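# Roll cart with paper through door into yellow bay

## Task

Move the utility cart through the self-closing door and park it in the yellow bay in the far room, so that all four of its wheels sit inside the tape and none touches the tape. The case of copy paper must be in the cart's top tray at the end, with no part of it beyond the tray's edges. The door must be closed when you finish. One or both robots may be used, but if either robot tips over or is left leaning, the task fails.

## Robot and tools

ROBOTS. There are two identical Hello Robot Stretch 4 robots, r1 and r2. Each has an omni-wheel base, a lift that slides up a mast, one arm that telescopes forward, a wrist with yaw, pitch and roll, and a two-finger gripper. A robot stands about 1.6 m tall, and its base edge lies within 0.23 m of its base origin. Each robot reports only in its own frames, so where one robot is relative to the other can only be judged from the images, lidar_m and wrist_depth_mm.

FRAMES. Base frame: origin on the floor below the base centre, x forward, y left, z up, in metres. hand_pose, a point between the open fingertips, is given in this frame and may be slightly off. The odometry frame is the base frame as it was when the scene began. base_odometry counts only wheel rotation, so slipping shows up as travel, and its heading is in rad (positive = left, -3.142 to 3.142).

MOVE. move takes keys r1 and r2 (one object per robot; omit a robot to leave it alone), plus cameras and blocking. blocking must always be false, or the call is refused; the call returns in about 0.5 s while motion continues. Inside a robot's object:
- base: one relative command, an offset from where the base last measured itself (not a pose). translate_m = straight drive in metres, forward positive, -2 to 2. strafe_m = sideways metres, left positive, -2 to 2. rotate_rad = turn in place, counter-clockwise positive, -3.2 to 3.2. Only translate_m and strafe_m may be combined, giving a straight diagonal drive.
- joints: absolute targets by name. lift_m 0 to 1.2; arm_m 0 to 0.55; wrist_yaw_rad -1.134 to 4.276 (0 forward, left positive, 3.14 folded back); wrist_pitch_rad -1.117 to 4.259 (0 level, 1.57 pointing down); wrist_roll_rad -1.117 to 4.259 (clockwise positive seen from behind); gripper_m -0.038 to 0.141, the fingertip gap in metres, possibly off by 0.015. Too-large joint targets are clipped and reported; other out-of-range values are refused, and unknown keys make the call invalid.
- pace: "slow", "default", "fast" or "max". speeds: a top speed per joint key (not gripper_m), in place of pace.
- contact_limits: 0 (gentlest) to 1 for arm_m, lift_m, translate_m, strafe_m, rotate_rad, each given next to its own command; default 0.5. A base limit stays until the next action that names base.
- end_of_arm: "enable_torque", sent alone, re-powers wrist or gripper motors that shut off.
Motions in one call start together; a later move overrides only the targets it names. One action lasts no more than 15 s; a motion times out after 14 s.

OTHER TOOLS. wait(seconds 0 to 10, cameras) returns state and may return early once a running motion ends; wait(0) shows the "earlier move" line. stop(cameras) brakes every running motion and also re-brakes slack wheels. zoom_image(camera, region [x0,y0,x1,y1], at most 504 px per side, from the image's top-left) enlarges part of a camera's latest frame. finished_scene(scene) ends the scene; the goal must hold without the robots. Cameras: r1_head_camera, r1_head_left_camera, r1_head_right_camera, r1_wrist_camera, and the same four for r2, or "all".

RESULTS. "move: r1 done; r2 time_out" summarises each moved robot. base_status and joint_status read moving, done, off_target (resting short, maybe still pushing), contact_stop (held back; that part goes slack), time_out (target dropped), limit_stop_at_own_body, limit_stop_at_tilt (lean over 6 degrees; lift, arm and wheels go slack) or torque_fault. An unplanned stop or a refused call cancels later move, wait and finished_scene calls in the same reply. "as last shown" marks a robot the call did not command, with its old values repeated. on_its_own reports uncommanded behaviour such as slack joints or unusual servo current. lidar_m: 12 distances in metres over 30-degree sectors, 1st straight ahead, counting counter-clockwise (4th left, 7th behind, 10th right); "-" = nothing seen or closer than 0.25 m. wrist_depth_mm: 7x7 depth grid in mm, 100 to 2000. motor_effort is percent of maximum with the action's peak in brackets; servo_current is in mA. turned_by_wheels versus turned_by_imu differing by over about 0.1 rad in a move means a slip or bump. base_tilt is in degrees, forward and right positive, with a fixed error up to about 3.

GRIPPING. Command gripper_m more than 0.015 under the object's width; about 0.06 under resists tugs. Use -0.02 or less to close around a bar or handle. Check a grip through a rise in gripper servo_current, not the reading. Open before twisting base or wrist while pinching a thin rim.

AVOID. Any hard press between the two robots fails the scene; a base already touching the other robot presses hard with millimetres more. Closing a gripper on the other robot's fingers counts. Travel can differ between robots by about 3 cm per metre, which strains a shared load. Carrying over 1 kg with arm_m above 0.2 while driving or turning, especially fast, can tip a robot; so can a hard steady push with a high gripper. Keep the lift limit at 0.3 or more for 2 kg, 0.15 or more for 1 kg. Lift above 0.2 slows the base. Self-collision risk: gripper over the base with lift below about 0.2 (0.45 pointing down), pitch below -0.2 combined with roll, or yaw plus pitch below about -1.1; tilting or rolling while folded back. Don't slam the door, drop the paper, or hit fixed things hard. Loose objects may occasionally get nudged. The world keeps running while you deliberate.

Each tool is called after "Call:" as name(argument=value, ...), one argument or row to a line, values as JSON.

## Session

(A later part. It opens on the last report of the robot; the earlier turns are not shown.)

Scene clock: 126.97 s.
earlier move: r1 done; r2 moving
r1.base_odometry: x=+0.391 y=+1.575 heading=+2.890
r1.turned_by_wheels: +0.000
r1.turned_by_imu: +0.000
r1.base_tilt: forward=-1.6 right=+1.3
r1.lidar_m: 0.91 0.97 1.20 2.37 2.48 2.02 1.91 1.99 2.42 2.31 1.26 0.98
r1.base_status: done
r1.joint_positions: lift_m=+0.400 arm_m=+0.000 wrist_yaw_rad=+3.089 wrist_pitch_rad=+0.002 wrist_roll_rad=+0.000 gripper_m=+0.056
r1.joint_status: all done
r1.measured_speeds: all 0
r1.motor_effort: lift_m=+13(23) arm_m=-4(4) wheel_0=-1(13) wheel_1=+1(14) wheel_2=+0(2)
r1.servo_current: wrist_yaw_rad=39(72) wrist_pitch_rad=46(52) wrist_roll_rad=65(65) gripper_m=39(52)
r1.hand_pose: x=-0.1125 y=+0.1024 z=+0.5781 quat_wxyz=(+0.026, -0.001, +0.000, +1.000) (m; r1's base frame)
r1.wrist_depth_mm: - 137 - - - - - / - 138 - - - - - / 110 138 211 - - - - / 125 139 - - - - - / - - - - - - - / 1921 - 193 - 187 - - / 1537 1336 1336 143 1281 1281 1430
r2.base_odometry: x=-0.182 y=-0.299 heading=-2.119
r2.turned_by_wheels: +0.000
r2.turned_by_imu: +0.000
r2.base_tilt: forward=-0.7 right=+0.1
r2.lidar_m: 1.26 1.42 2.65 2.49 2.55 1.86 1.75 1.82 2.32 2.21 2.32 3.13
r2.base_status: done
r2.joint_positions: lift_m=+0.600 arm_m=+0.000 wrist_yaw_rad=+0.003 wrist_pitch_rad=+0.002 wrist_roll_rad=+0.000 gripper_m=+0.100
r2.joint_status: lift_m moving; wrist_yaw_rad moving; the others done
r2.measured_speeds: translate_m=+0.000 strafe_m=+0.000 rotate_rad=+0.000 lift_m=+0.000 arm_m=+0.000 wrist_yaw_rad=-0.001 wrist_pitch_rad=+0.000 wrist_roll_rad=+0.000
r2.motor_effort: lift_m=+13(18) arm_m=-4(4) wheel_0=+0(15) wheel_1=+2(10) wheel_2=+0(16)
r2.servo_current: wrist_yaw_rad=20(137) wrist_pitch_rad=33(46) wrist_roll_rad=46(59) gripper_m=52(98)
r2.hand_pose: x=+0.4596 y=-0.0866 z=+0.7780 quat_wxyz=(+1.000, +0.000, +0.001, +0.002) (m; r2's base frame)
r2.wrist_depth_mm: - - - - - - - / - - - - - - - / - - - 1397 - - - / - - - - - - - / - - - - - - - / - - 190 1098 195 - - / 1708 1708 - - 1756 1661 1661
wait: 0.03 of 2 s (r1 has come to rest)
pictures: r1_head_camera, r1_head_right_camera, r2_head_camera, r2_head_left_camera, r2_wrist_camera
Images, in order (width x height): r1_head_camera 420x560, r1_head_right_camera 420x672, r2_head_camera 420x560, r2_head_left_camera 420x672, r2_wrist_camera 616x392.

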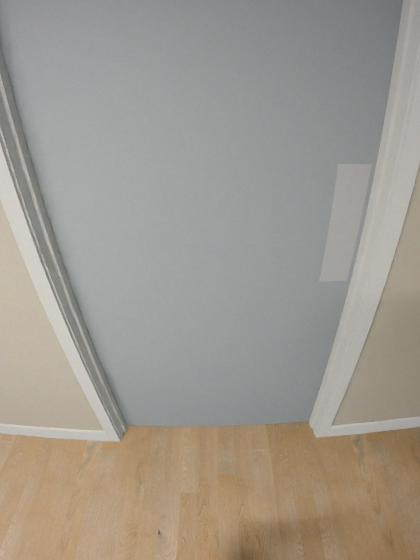

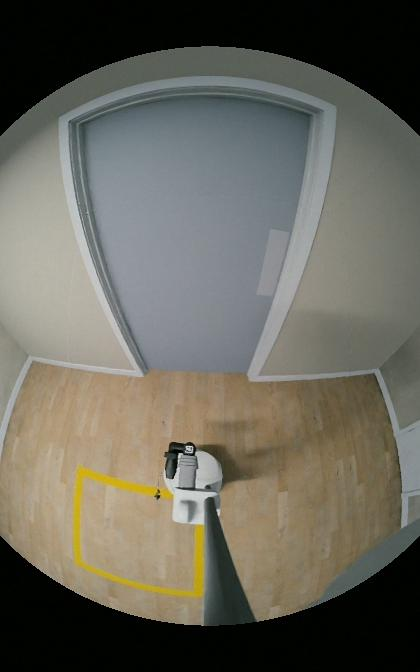

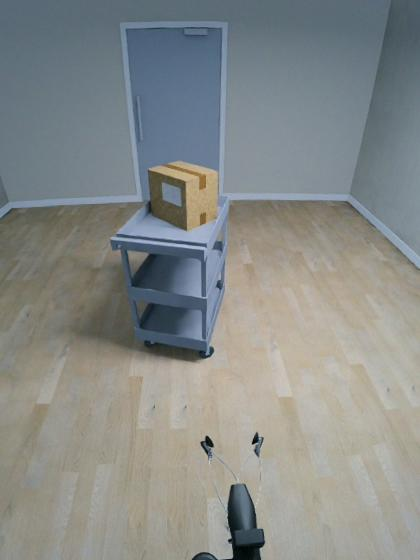

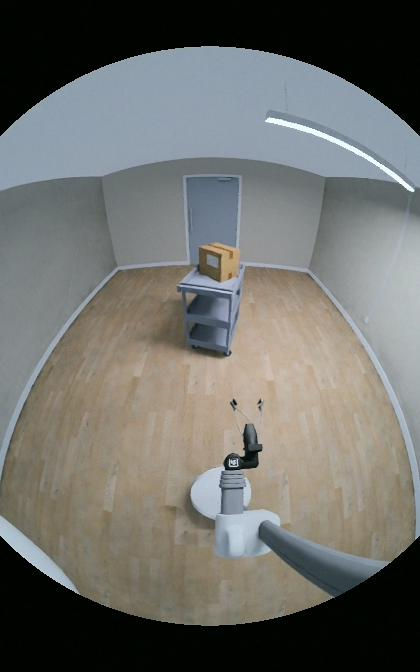

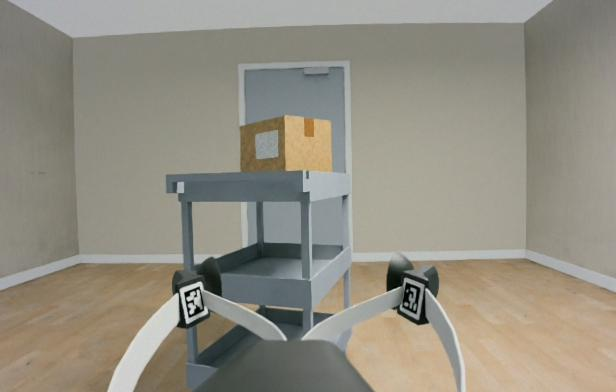

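Call:
move(
  r1={"base":{"translate_m":0.48},"joints":{"lift_m":0.3}},
  blocking=false,
)

Call:
zoom_image(
  camera="r2_wrist_camera",
  region=[140, 90, 380, 250],
)

Call:
wait(
  seconds=3,
)

Call:
wait(
  seconds=0.1,
  cameras=["r1_head_camera","r1_head_left_camera"],
)

Scene clock: 138.43 s.
earlier move: r2 done
move: r1 moving
r1.base_odometry: x=+0.361 y=+1.583 heading=+2.890
r1.turned_by_wheels: +0.000
r1.turned_by_imu: +0.000
r1.base_tilt: forward=-1.6 right=+1.3
r1.lidar_m: 0.88 0.95 1.16 2.38 2.46 2.04 1.95 2.04 2.43 2.33 1.21 0.94
r1.base_status: translate_m moving
r1.joint_positions: lift_m=+0.363 arm_m=+0.000 wrist_yaw_rad=+3.089 wrist_pitch_rad=+0.002 wrist_roll_rad=+0.000 gripper_m=+0.056
r1.joint_status: lift_m moving
r1.measured_speeds: translate_m=+0.122 strafe_m=+0.001 rotate_rad=-0.003 lift_m=-0.146 arm_m=+0.000 wrist_yaw_rad=+0.000 wrist_pitch_rad=+0.000 wrist_roll_rad=+0.000
r1.motor_effort: lift_m=+10(14) arm_m=-4(4) wheel_0=+7(7) wheel_1=+4(8) wheel_2=-9(9)
r1.servo_current: wrist_yaw_rad=52(59) wrist_pitch_rad=39(46) wrist_roll_rad=46(59) gripper_m=46(46)
r1.hand_pose: x=-0.1125 y=+0.1024 z=+0.5402 quat_wxyz=(+0.026, -0.001, +0.000, +1.000) (m; r1's base frame)
r1.wrist_depth_mm: - 137 - - - - - / - 138 - - - - - / 110 138 211 - - - - / 124 139 - - - - - / - - - - - - - / 1983 - 193 - 187 1921 1921 / 1366 1229 1281 143 1229 1205 1397
r2.base_odometry: x=-0.182 y=-0.299 heading=-2.119
r2.turned_by_wheels: +0.000
r2.turned_by_imu: +0.000
r2.base_tilt: forward=-0.7 right=+0.0
r2.lidar_m: 1.24 1.43 2.64 2.48 2.52 1.87 1.74 1.86 2.35 2.21 2.34 3.15
r2.base_status: not commanded
r2.joint_positions: lift_m=+0.600 arm_m=+0.000 wrist_yaw_rad=+0.003 wrist_pitch_rad=+0.002 wrist_roll_rad=+0.000 gripper_m=+0.100
r2.joint_status: all done
r2.measured_speeds: all 0
r2.motor_effort: lift_m=+15(15) arm_m=-4(4) wheel_0=+0(0) wheel_1=+2(3) wheel_2=+0(0)
r2.servo_current: wrist_yaw_rad=52(59) wrist_pitch_rad=33(46) wrist_roll_rad=52(52) gripper_m=46(59)
r2.hand_pose: x=+0.4596 y=-0.0866 z=+0.7780 quat_wxyz=(+1.000, +0.000, +0.001, +0.001) (m; r2's base frame)
r2.wrist_depth_mm: - - - - - - - / - - - - - - - / - - - 1366 - - - / - - - - - - - / - - - - - - - / - - 190 1098 195 - - / 1708 1661 - - 1708 1576 1661
pictures: none

Scaled by 2.100.
This view is cut from an older image: the scene may have changed since it was taken.

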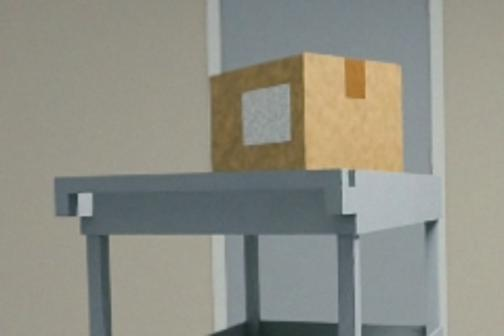

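Scene clock: 141.03 s.
earlier move: r1 done
r1.base_odometry: x=-0.074 y=+1.694 heading=+2.890
r1.turned_by_wheels: +0.000
r1.turned_by_imu: +0.000
r1.base_tilt: forward=-1.6 right=+1.3
r1.lidar_m: 0.44 0.43 0.64 1.46 2.48 2.49 2.39 2.52 2.43 1.69 0.59 0.49
r1.base_status: done
r1.joint_positions: lift_m=+0.300 arm_m=+0.000 wrist_yaw_rad=+3.089 wrist_pitch_rad=+0.002 wrist_roll_rad=+0.000 gripper_m=+0.056
r1.joint_status: all done
r1.measured_speeds: all 0
r1.motor_effort: lift_m=+13(14) arm_m=-4(4) wheel_0=+3(8) wheel_1=+0(9) wheel_2=+2(10)
r1.servo_current: wrist_yaw_rad=59(72) wrist_pitch_rad=33(52) wrist_roll_rad=52(72) gripper_m=39(52)
r1.hand_pose: x=-0.1125 y=+0.1024 z=+0.4781 quat_wxyz=(+0.026, -0.001, +0.000, +1.000) (m; r1's base frame)
r1.wrist_depth_mm: - 137 - - - - - / - 138 - - - - - / 112 138 216 - - - - / 129 141 - - - - - / - - - - - - - / 1756 1808 194 1756 188 1863 1661 / 1255 1098 1098 153 1182 1138 1160
r2.base_odometry: x=-0.182 y=-0.299 heading=-2.119
r2.turned_by_wheels: +0.000
r2.turned_by_imu: +0.000
r2.base_tilt: forward=-0.6 right=+0.1
r2.lidar_m: 1.26 1.44 2.64 2.47 2.55 1.85 1.77 1.84 2.30 2.23 2.32 3.12
r2.base_status: not commanded
r2.joint_positions: lift_m=+0.600 arm_m=+0.000 wrist_yaw_rad=+0.003 wrist_pitch_rad=+0.002 wrist_roll_rad=+0.000 gripper_m=+0.100
r2.joint_status: all done
r2.measured_speeds: all 0
r2.motor_effort: lift_m=+14(15) arm_m=-4(4) wheel_0=+0(1) wheel_1=+2(3) wheel_2=+0(1)
r2.servo_current: wrist_yaw_rad=46(59) wrist_pitch_rad=46(52) wrist_roll_rad=46(59) gripper_m=52(59)
r2.hand_pose: x=+0.4596 y=-0.0866 z=+0.7780 quat_wxyz=(+1.000, +0.000, +0.001, +0.001) (m; r2's base frame)
r2.wrist_depth_mm: - - - - - - - / - - - - - - - / - - - 1397 - - - / - - - - - - - / - - - - - - - / - - 190 1118 195 - - / 1808 1661 - - 1808 1576 1661
wait: 2.60 of 3 s (r1 has come to rest)
pictures: none

Scene clock: 141.13 s.
r1.base_odometry: x=-0.074 y=+1.694 heading=+2.890
r1.turned_by_wheels: +0.000
r1.turned_by_imu: +0.000
r1.base_tilt: forward=-1.6 right=+1.3
r1.lidar_m: 0.44 0.48 0.66 1.45 2.47 2.53 2.40 2.49 2.44 1.72 0.58 0.45
r1.base_status: done
r1.joint_positions: lift_m=+0.300 arm_m=+0.000 wrist_yaw_rad=+3.089 wrist_pitch_rad=+0.002 wrist_roll_rad=+0.000 gripper_m=+0.056
r1.joint_status: all done
r1.measured_speeds: all 0
r1.motor_effort: lift_m=+13(14) arm_m=-4(4) wheel_0=+3(8) wheel_1=+0(9) wheel_2=+2(10)
r1.servo_current: wrist_yaw_rad=46(72) wrist_pitch_rad=33(52) wrist_roll_rad=46(72) gripper_m=46(52)
r1.hand_pose: x=-0.1125 y=+0.1024 z=+0.4781 quat_wxyz=(+0.026, -0.001, +0.000, +1.000) (m; r1's base frame)
r1.wrist_depth_mm: - 137 - - - - - / - 138 - - - - - / 112 138 218 - - - - / 128 141 - - - - - / - - - - - - - / 1756 1756 194 1708 187 1863 1661 / 1229 1078 1118 153 1160 1160 1160
r2.base_odometry: x=-0.182 y=-0.299 heading=-2.119
r2.turned_by_wheels: +0.000
r2.turned_by_imu: +0.000
r2.base_tilt: forward=-0.7 right=+0.1
r2.lidar_m: 1.26 1.44 2.65 2.48 2.53 1.86 1.75 1.80 2.34 2.22 2.32 3.14
r2.base_status: not commanded
r2.joint_positions: lift_m=+0.600 arm_m=+0.000 wrist_yaw_rad=+0.003 wrist_pitch_rad=+0.002 wrist_roll_rad=+0.000 gripper_m=+0.100
r2.joint_status: all done
r2.measured_speeds: all 0
r2.motor_effort: lift_m=+15(15) arm_m=-4(4) wheel_0=+0(1) wheel_1=+2(3) wheel_2=+0(1)
r2.servo_current: wrist_yaw_rad=52(59) wrist_pitch_rad=39(52) wrist_roll_rad=46(59) gripper_m=52(59)
r2.hand_pose: x=+0.4596 y=-0.0866 z=+0.7780 quat_wxyz=(+1.000, +0.000, +0.001, +0.001) (m; r2's base frame)
r2.wrist_depth_mm: - - - - - - - / - - - - - - - / - - - 1397 - - - / - - - - - - - / - - - - - - - / - - 190 1098 195 - - / 1756 1618 - - 1708 1618 1661
wait: 0.10 s; no rest
pictures: r1_head_camera, r1_head_left_camera
Images, in order (width x height): r1_head_camera 420x560, r1_head_left_camera 420x672.

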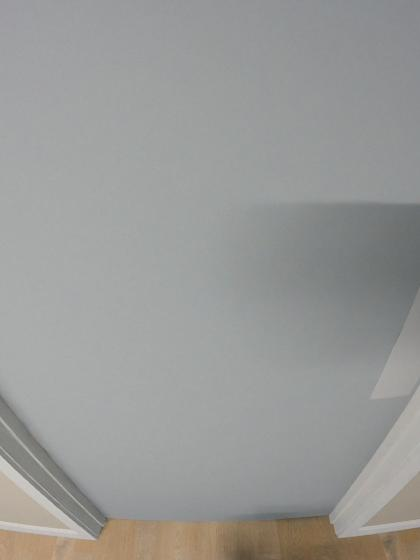

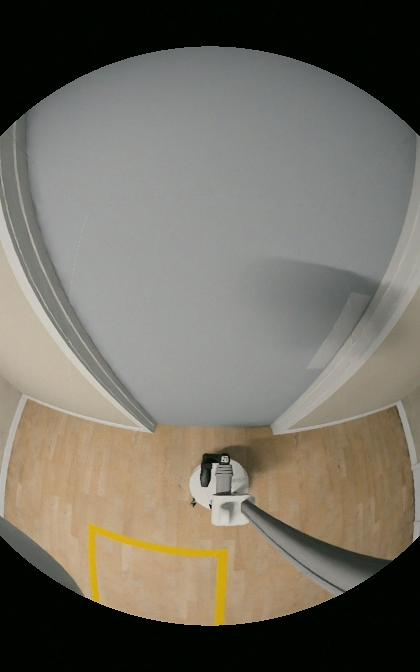

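Call:
move(
  r1={"base":{"translate_m":0.3},"pace":"slow"},
  r2={"base":{"rotate_rad":-0.26},"joints":{"lift_m":0.72,"wrist_roll_rad":1.57}},
  blocking=false,
)

Call:
wait(
  seconds=2.5,
)

Call:
move(
  r2={"base":{"strafe_m":0.55,"translate_m":0.2}},
  blocking=false,
)

Call:
wait(
  seconds=2.5,
)

Call:
wait(
  seconds=1,
  cameras=["r1_head_camera","r1_head_left_camera","r2_head_camera","r2_head_left_camera","r2_wrist_camera"],
)

Scene clock: 155.40 s.
move: r1 moving; r2 moving
r1.base_odometry: x=-0.086 y=+1.697 heading=+2.891
r1.turned_by_wheels: +0.000
r1.turned_by_imu: +0.000
r1.base_tilt: forward=-1.6 right=+1.3
r1.lidar_m: 0.44 0.47 0.65 1.38 2.46 2.54 2.40 2.53 2.44 1.65 0.58 0.46
r1.base_status: translate_m moving
r1.joint_positions: lift_m=+0.300 arm_m=+0.000 wrist_yaw_rad=+3.089 wrist_pitch_rad=+0.002 wrist_roll_rad=+0.000 gripper_m=+0.056
r1.joint_status: not commanded
r1.measured_speeds: translate_m=+0.049 strafe_m=+0.000 rotate_rad=+0.002 lift_m=+0.000 arm_m=+0.000 wrist_yaw_rad=+0.000 wrist_pitch_rad=+0.000 wrist_roll_rad=+0.000
r1.motor_effort: lift_m=+13(13) arm_m=-4(4) wheel_0=+3(7) wheel_1=+5(5) wheel_2=-6(7)
r1.servo_current: wrist_yaw_rad=59(65) wrist_pitch_rad=39(39) wrist_roll_rad=46(52) gripper_m=46(46)
r1.hand_pose: x=-0.1125 y=+0.1024 z=+0.4781 quat_wxyz=(+0.026, -0.001, +0.000, +1.000) (m; r1's base frame)
r1.wrist_depth_mm: - 137 - - - - - / - 138 - - - - - / 111 138 217 - - - - / 129 141 - - - - - / - - - - - - - / 1708 1756 193 1808 187 1863 1661 / 1229 1118 1118 153 1182 1160 1138
r2.base_odometry: x=-0.182 y=-0.299 heading=-2.331
r2.turned_by_wheels: -0.212
r2.turned_by_imu: -0.206
r2.base_tilt: forward=-0.6 right=+0.0
r2.lidar_m: 1.27 1.28 2.84 2.51 2.49 2.03 1.75 1.78 2.11 2.22 2.23 2.66
r2.base_status: rotate_rad moving
r2.joint_positions: lift_m=+0.638 arm_m=+0.000 wrist_yaw_rad=+0.003 wrist_pitch_rad=+0.002 wrist_roll_rad=+0.589 gripper_m=+0.100
r2.joint_status: lift_m moving; wrist_roll_rad moving
r2.measured_speeds: translate_m=+0.002 strafe_m=-0.001 rotate_rad=-0.462 lift_m=+0.146 arm_m=+0.000 wrist_yaw_rad=-0.005 wrist_pitch_rad=+0.000 wrist_roll_rad=+1.820
r2.motor_effort: lift_m=+23(24) arm_m=-4(4) wheel_0=+2(9) wheel_1=+5(9) wheel_2=+5(10)
r2.servo_current: wrist_yaw_rad=52(52) wrist_pitch_rad=33(46) wrist_roll_rad=91(104) gripper_m=52(52)
r2.hand_pose: x=+0.4595 y=-0.0867 z=+0.8154 quat_wxyz=(+0.957, +0.290, +0.001, +0.001) (m; r2's base frame)
r2.wrist_depth_mm: - - - - - - - / - - - - - - - / - - - - - - - / - - - - - - - / - - 1336 - - - 1576 / - 1078 190 - 194 1464 1255 / - - - - 1537 1281 1078
pictures: none

Scene clock: 156.43 s.
earlier move: r1 moving; r2 done
r1.base_odometry: x=-0.174 y=+1.720 heading=+2.891
r1.turned_by_wheels: +0.000
r1.turned_by_imu: +0.000
r1.base_tilt: forward=-1.6 right=+1.2
r1.lidar_m: 0.34 0.37 0.52 1.07 2.48 2.63 2.50 2.57 2.41 1.28 0.53 0.35
r1.base_status: translate_m moving
r1.joint_positions: lift_m=+0.300 arm_m=+0.000 wrist_yaw_rad=+3.089 wrist_pitch_rad=+0.002 wrist_roll_rad=+0.000 gripper_m=+0.056
r1.joint_status: not commanded
r1.measured_speeds: translate_m=+0.100 strafe_m=+0.001 rotate_rad=-0.001 lift_m=+0.000 arm_m=+0.000 wrist_yaw_rad=+0.000 wrist_pitch_rad=+0.000 wrist_roll_rad=+0.000
r1.motor_effort: lift_m=+13(13) arm_m=-4(4) wheel_0=+4(7) wheel_1=+4(8) wheel_2=-4(7)
r1.servo_current: wrist_yaw_rad=33(65) wrist_pitch_rad=39(46) wrist_roll_rad=59(72) gripper_m=46(46)
r1.hand_pose: x=-0.1125 y=+0.1024 z=+0.4781 quat_wxyz=(+0.026, -0.001, +0.000, +1.000) (m; r1's base frame)
r1.wrist_depth_mm: - 137 - - - - - / - 138 - - - - - / 112 138 216 - - - - / 129 141 - - - - - / - - - - - - - / 1756 1708 193 1756 187 1863 1618 / 1229 1118 1118 153 1182 1160 1138
r2.base_odometry: x=-0.182 y=-0.299 heading=-2.378
r2.turned_by_wheels: -0.048
r2.turned_by_imu: -0.046
r2.base_tilt: forward=-0.7 right=+0.1
r2.lidar_m: 1.26 1.26 2.96 2.50 2.47 2.09 1.77 1.75 2.03 2.23 2.22 2.59
r2.base_status: done
r2.joint_positions: lift_m=+0.720 arm_m=+0.000 wrist_yaw_rad=+0.003 wrist_pitch_rad=+0.002 wrist_roll_rad=+1.568 gripper_m=+0.100
r2.joint_status: all done
r2.measured_speeds: all 0
r2.motor_effort: lift_m=+21(25) arm_m=-4(4) wheel_0=+3(9) wheel_1=+2(9) wheel_2=+4(10)
r2.servo_current: wrist_yaw_rad=39(65) wrist_pitch_rad=46(46) wrist_roll_rad=46(104) gripper_m=52(59)
r2.hand_pose: x=+0.4595 y=-0.0867 z=+0.8975 quat_wxyz=(+0.708, +0.706, +0.001, +0.000) (m; r2's base frame)
r2.wrist_depth_mm: - - - - - 1756 1229 / - - - - - 1756 1255 / - - - - - 1808 1229 / - - - - - 1808 1255 / - - - - - 1808 1229 / - - 193 - 191 1499 1255 / - - - - - - 1118
wait: 1.03 of 2.5 s (r2 has come to rest)
pictures: none

Scene clock: 156.93 s.
earlier move: r1 moving
move: r2 moving
r1.base_odometry: x=-0.222 y=+1.732 heading=+2.891
r1.turned_by_wheels: +0.000
r1.turned_by_imu: +0.000
r1.base_tilt: forward=-1.6 right=+1.3
r1.lidar_m: 0.31 0.31 0.45 0.93 2.49 2.66 2.55 2.68 2.40 1.06 0.47 0.30
r1.base_status: translate_m moving
r1.joint_positions: lift_m=+0.300 arm_m=+0.000 wrist_yaw_rad=+3.089 wrist_pitch_rad=+0.002 wrist_roll_rad=+0.000 gripper_m=+0.056
r1.joint_status: not commanded
r1.measured_speeds: translate_m=+0.100 strafe_m=+0.002 rotate_rad=-0.004 lift_m=+0.000 arm_m=+0.000 wrist_yaw_rad=+0.000 wrist_pitch_rad=+0.000 wrist_roll_rad=+0.000
r1.motor_effort: lift_m=+13(13) arm_m=-4(4) wheel_0=+3(7) wheel_1=+3(5) wheel_2=-3(5)
r1.servo_current: wrist_yaw_rad=39(52) wrist_pitch_rad=46(46) wrist_roll_rad=52(59) gripper_m=39(46)
r1.hand_pose: x=-0.1125 y=+0.1024 z=+0.4781 quat_wxyz=(+0.026, -0.001, +0.000, +1.000) (m; r1's base frame)
r1.wrist_depth_mm: - 137 - - - - - / - 138 - - - - - / 111 138 218 - - - - / 129 141 - - - - - / - - - - - - - / 1756 1756 194 1756 188 1863 1756 / 1281 1138 1118 154 1160 1160 1138
r2.base_odometry: x=-0.169 y=-0.328 heading=-2.379
r2.turned_by_wheels: +0.000
r2.turned_by_imu: +0.000
r2.base_tilt: forward=-0.7 right=+0.1
r2.lidar_m: 1.25 1.25 2.92 2.49 2.47 2.08 1.78 1.76 2.07 2.24 2.25 2.61
r2.base_status: translate_m moving; strafe_m moving
r2.joint_positions: lift_m=+0.720 arm_m=+0.000 wrist_yaw_rad=+0.003 wrist_pitch_rad=+0.002 wrist_roll_rad=+1.568 gripper_m=+0.100
r2.joint_status: not commanded
r2.measured_speeds: translate_m=+0.041 strafe_m=+0.116 rotate_rad=-0.001 lift_m=+0.000 arm_m=+0.000 wrist_yaw_rad=+0.000 wrist_pitch_rad=+0.000 wrist_roll_rad=+0.000
r2.motor_effort: lift_m=+21(21) arm_m=-4(4) wheel_0=-7(11) wheel_1=+10(12) wheel_2=-7(8)
r2.servo_current: wrist_yaw_rad=52(59) wrist_pitch_rad=46(46) wrist_roll_rad=46(59) gripper_m=46(52)
r2.hand_pose: x=+0.4595 y=-0.0867 z=+0.8975 quat_wxyz=(+0.708, +0.706, +0.001, +0.000) (m; r2's base frame)
r2.wrist_depth_mm: - - - - - 1756 1229 / - - - - - 1808 1229 / - - - - - 1808 1229 / - - - - - 1808 1281 / - - - - - 1756 1255 / - - 192 1576 193 1281 1205 / - - - - - - 1138
pictures: none

Scene clock: 159.20 s.
earlier move: r1 done; r2 moving
r1.base_odometry: x=-0.363 y=+1.768 heading=+2.891
r1.turned_by_wheels: +0.001
r1.turned_by_imu: +0.004
r1.base_tilt: forward=-1.6 right=+1.3
r1.lidar_m: - 0.25 0.25 0.54 2.51 2.82 2.71 2.80 2.44 0.44 0.30 0.25
r1.base_status: done
r1.joint_positions: lift_m=+0.300 arm_m=+0.000 wrist_yaw_rad=+3.089 wrist_pitch_rad=+0.002 wrist_roll_rad=+0.000 gripper_m=+0.056
r1.joint_status: not commanded
r1.measured_speeds: all 0
r1.motor_effort: lift_m=+14(14) arm_m=-4(4) wheel_0=+18(22) wheel_1=+12(19) wheel_2=-16(19)
r1.servo_current: wrist_yaw_rad=46(65) wrist_pitch_rad=39(52) wrist_roll_rad=59(72) gripper_m=39(52)
r1.hand_pose: x=-0.1125 y=+0.1024 z=+0.4780 quat_wxyz=(+0.026, -0.001, +0.000, +1.000) (m; r1's base frame)
r1.wrist_depth_mm: - 137 - - - - - / - 138 - - - - - / 112 138 224 - - - - / 127 144 - - - - - / - - - - - - - / 1756 1756 193 1756 188 1863 1708 / 1255 1118 1118 154 1160 1229 1229
r2.base_odometry: x=+0.047 y=-0.819 heading=-2.379
r2.turned_by_wheels: +0.000
r2.turned_by_imu: +0.001
r2.base_tilt: forward=-0.6 right=+0.1
r2.lidar_m: 1.01 3.63 2.43 2.03 2.02 2.41 2.09 2.10 2.43 2.70 2.68 3.11
r2.base_status: translate_m moving; strafe_m moving
r2.joint_positions: lift_m=+0.720 arm_m=+0.000 wrist_yaw_rad=+0.003 wrist_pitch_rad=+0.002 wrist_roll_rad=+1.568 gripper_m=+0.100
r2.joint_status: not commanded
r2.measured_speeds: translate_m=+0.032 strafe_m=+0.090 rotate_rad=+0.001 lift_m=+0.000 arm_m=+0.000 wrist_yaw_rad=+0.000 wrist_pitch_rad=+0.000 wrist_roll_rad=+0.000
r2.motor_effort: lift_m=+21(21) arm_m=-4(4) wheel_0=-3(12) wheel_1=+3(13) wheel_2=-4(9)
r2.servo_current: wrist_yaw_rad=39(59) wrist_pitch_rad=33(46) wrist_roll_rad=52(59) gripper_m=46(59)
r2.hand_pose: x=+0.4595 y=-0.0867 z=+0.8975 quat_wxyz=(+0.708, +0.706, +0.001, +0.000) (m; r2's base frame)
r2.wrist_depth_mm: - - - - - 1756 1205 / - - - - - 1808 1255 / - - - - - 1537 1255 / - - - 1078 - 854 - / - - - 1160 - 854 - / - - 193 - 192 1499 1182 / - - - - - - 1205
wait: 2.27 of 2.5 s (r1 has come to rest)
pictures: none

Scene clock: 159.87 s.
earlier move: r2 done
r1.base_odometry: x=-0.363 y=+1.768 heading=+2.891
r1.turned_by_wheels: +0.000
r1.turned_by_imu: +0.000
r1.base_tilt: forward=-1.6 right=+1.3
r1.lidar_m: - 0.25 0.25 0.54 2.49 2.84 2.72 2.83 2.42 0.42 0.32 0.25
r1.base_status: done
r1.joint_positions: lift_m=+0.300 arm_m=+0.000 wrist_yaw_rad=+3.089 wrist_pitch_rad=+0.002 wrist_roll_rad=+0.000 gripper_m=+0.056
r1.joint_status: not commanded
r1.measured_speeds: all 0
r1.motor_effort: lift_m=+13(14) arm_m=-4(4) wheel_0=+17(22) wheel_1=+12(19) wheel_2=-15(19)
r1.servo_current: wrist_yaw_rad=52(65) wrist_pitch_rad=46(52) wrist_roll_rad=39(72) gripper_m=46(52)
r1.hand_pose: x=-0.1125 y=+0.1024 z=+0.4780 quat_wxyz=(+0.026, -0.001, +0.000, +1.000) (m; r1's base frame)
r1.wrist_depth_mm: - 137 - - - - - / - 137 - - - - - / 112 138 224 - - - - / 127 144 - - - - - / - - - - - - - / 1756 1808 194 1808 187 1863 1708 / 1229 1118 1098 153 1160 1205 1229
r2.base_odometry: x=+0.053 y=-0.834 heading=-2.379
r2.turned_by_wheels: +0.000
r2.turned_by_imu: +0.000
r2.base_tilt: forward=-0.7 right=+0.1
r2.lidar_m: 1.01 3.59 2.38 2.02 2.04 2.40 2.10 2.08 2.43 2.71 2.70 3.14
r2.base_status: done
r2.joint_positions: lift_m=+0.720 arm_m=+0.000 wrist_yaw_rad=+0.003 wrist_pitch_rad=+0.002 wrist_roll_rad=+1.568 gripper_m=+0.100
r2.joint_status: not commanded
r2.measured_speeds: all 0
r2.motor_effort: lift_m=+21(21) arm_m=-4(4) wheel_0=-1(12) wheel_1=+0(13) wheel_2=-5(9)
r2.servo_current: wrist_yaw_rad=39(59) wrist_pitch_rad=39(46) wrist_roll_rad=52(59) gripper_m=52(59)
r2.hand_pose: x=+0.4595 y=-0.0867 z=+0.8975 quat_wxyz=(+0.708, +0.706, +0.001, +0.000) (m; r2's base frame)
r2.wrist_depth_mm: - - - - - 1808 1255 / - - - - - 1756 1229 / - - - - - 1576 1255 / - - - 1098 - 854 - / - - - 1160 - 854 - / - - 192 - 193 1499 1182 / - - - - - 1921 1255
wait: 0.67 of 1 s (r2 has come to rest)
pictures: r1_head_camera, r1_head_left_camera, r2_head_camera, r2_head_left_camera, r2_wrist_camera
Images, in order (width x height): r1_head_camera 420x560, r1_head_left_camera 420x672, r2_head_camera 420x560, r2_head_left_camera 420x672, r2_wrist_camera 616x392.

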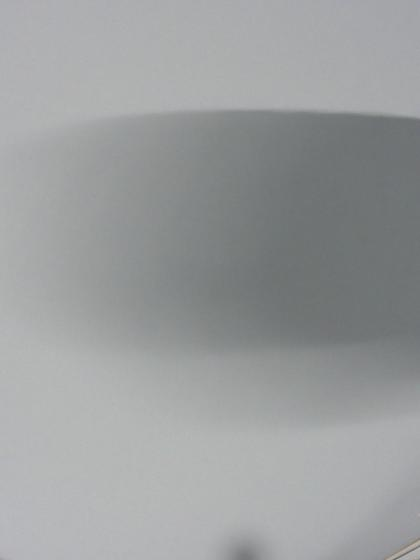

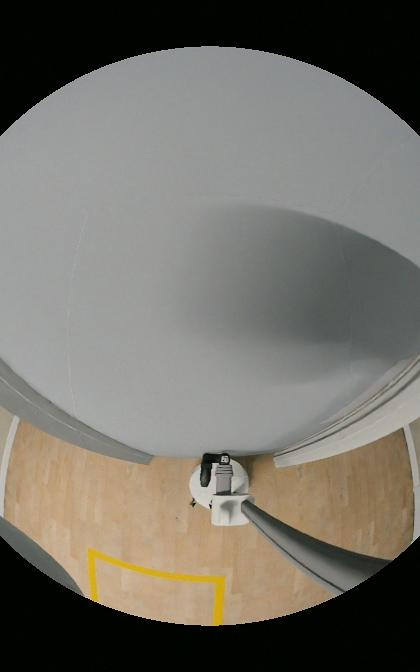

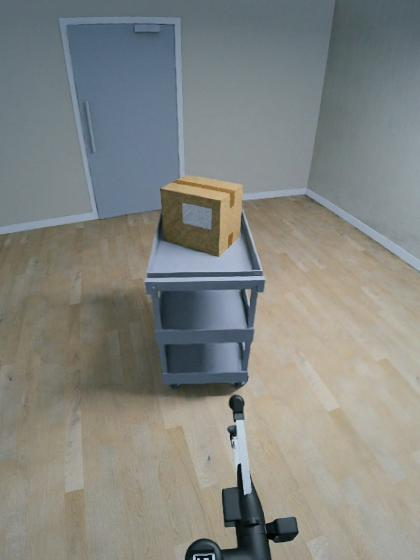

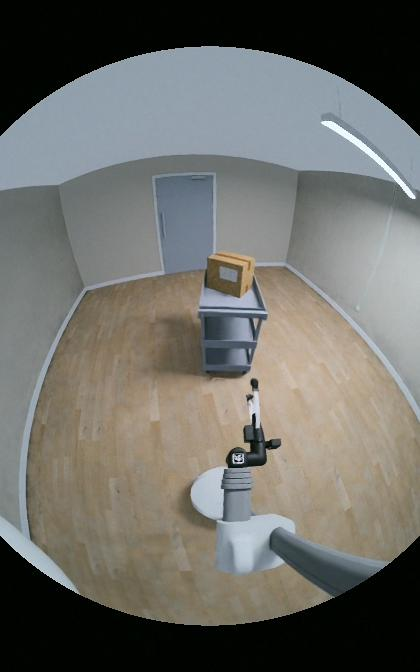

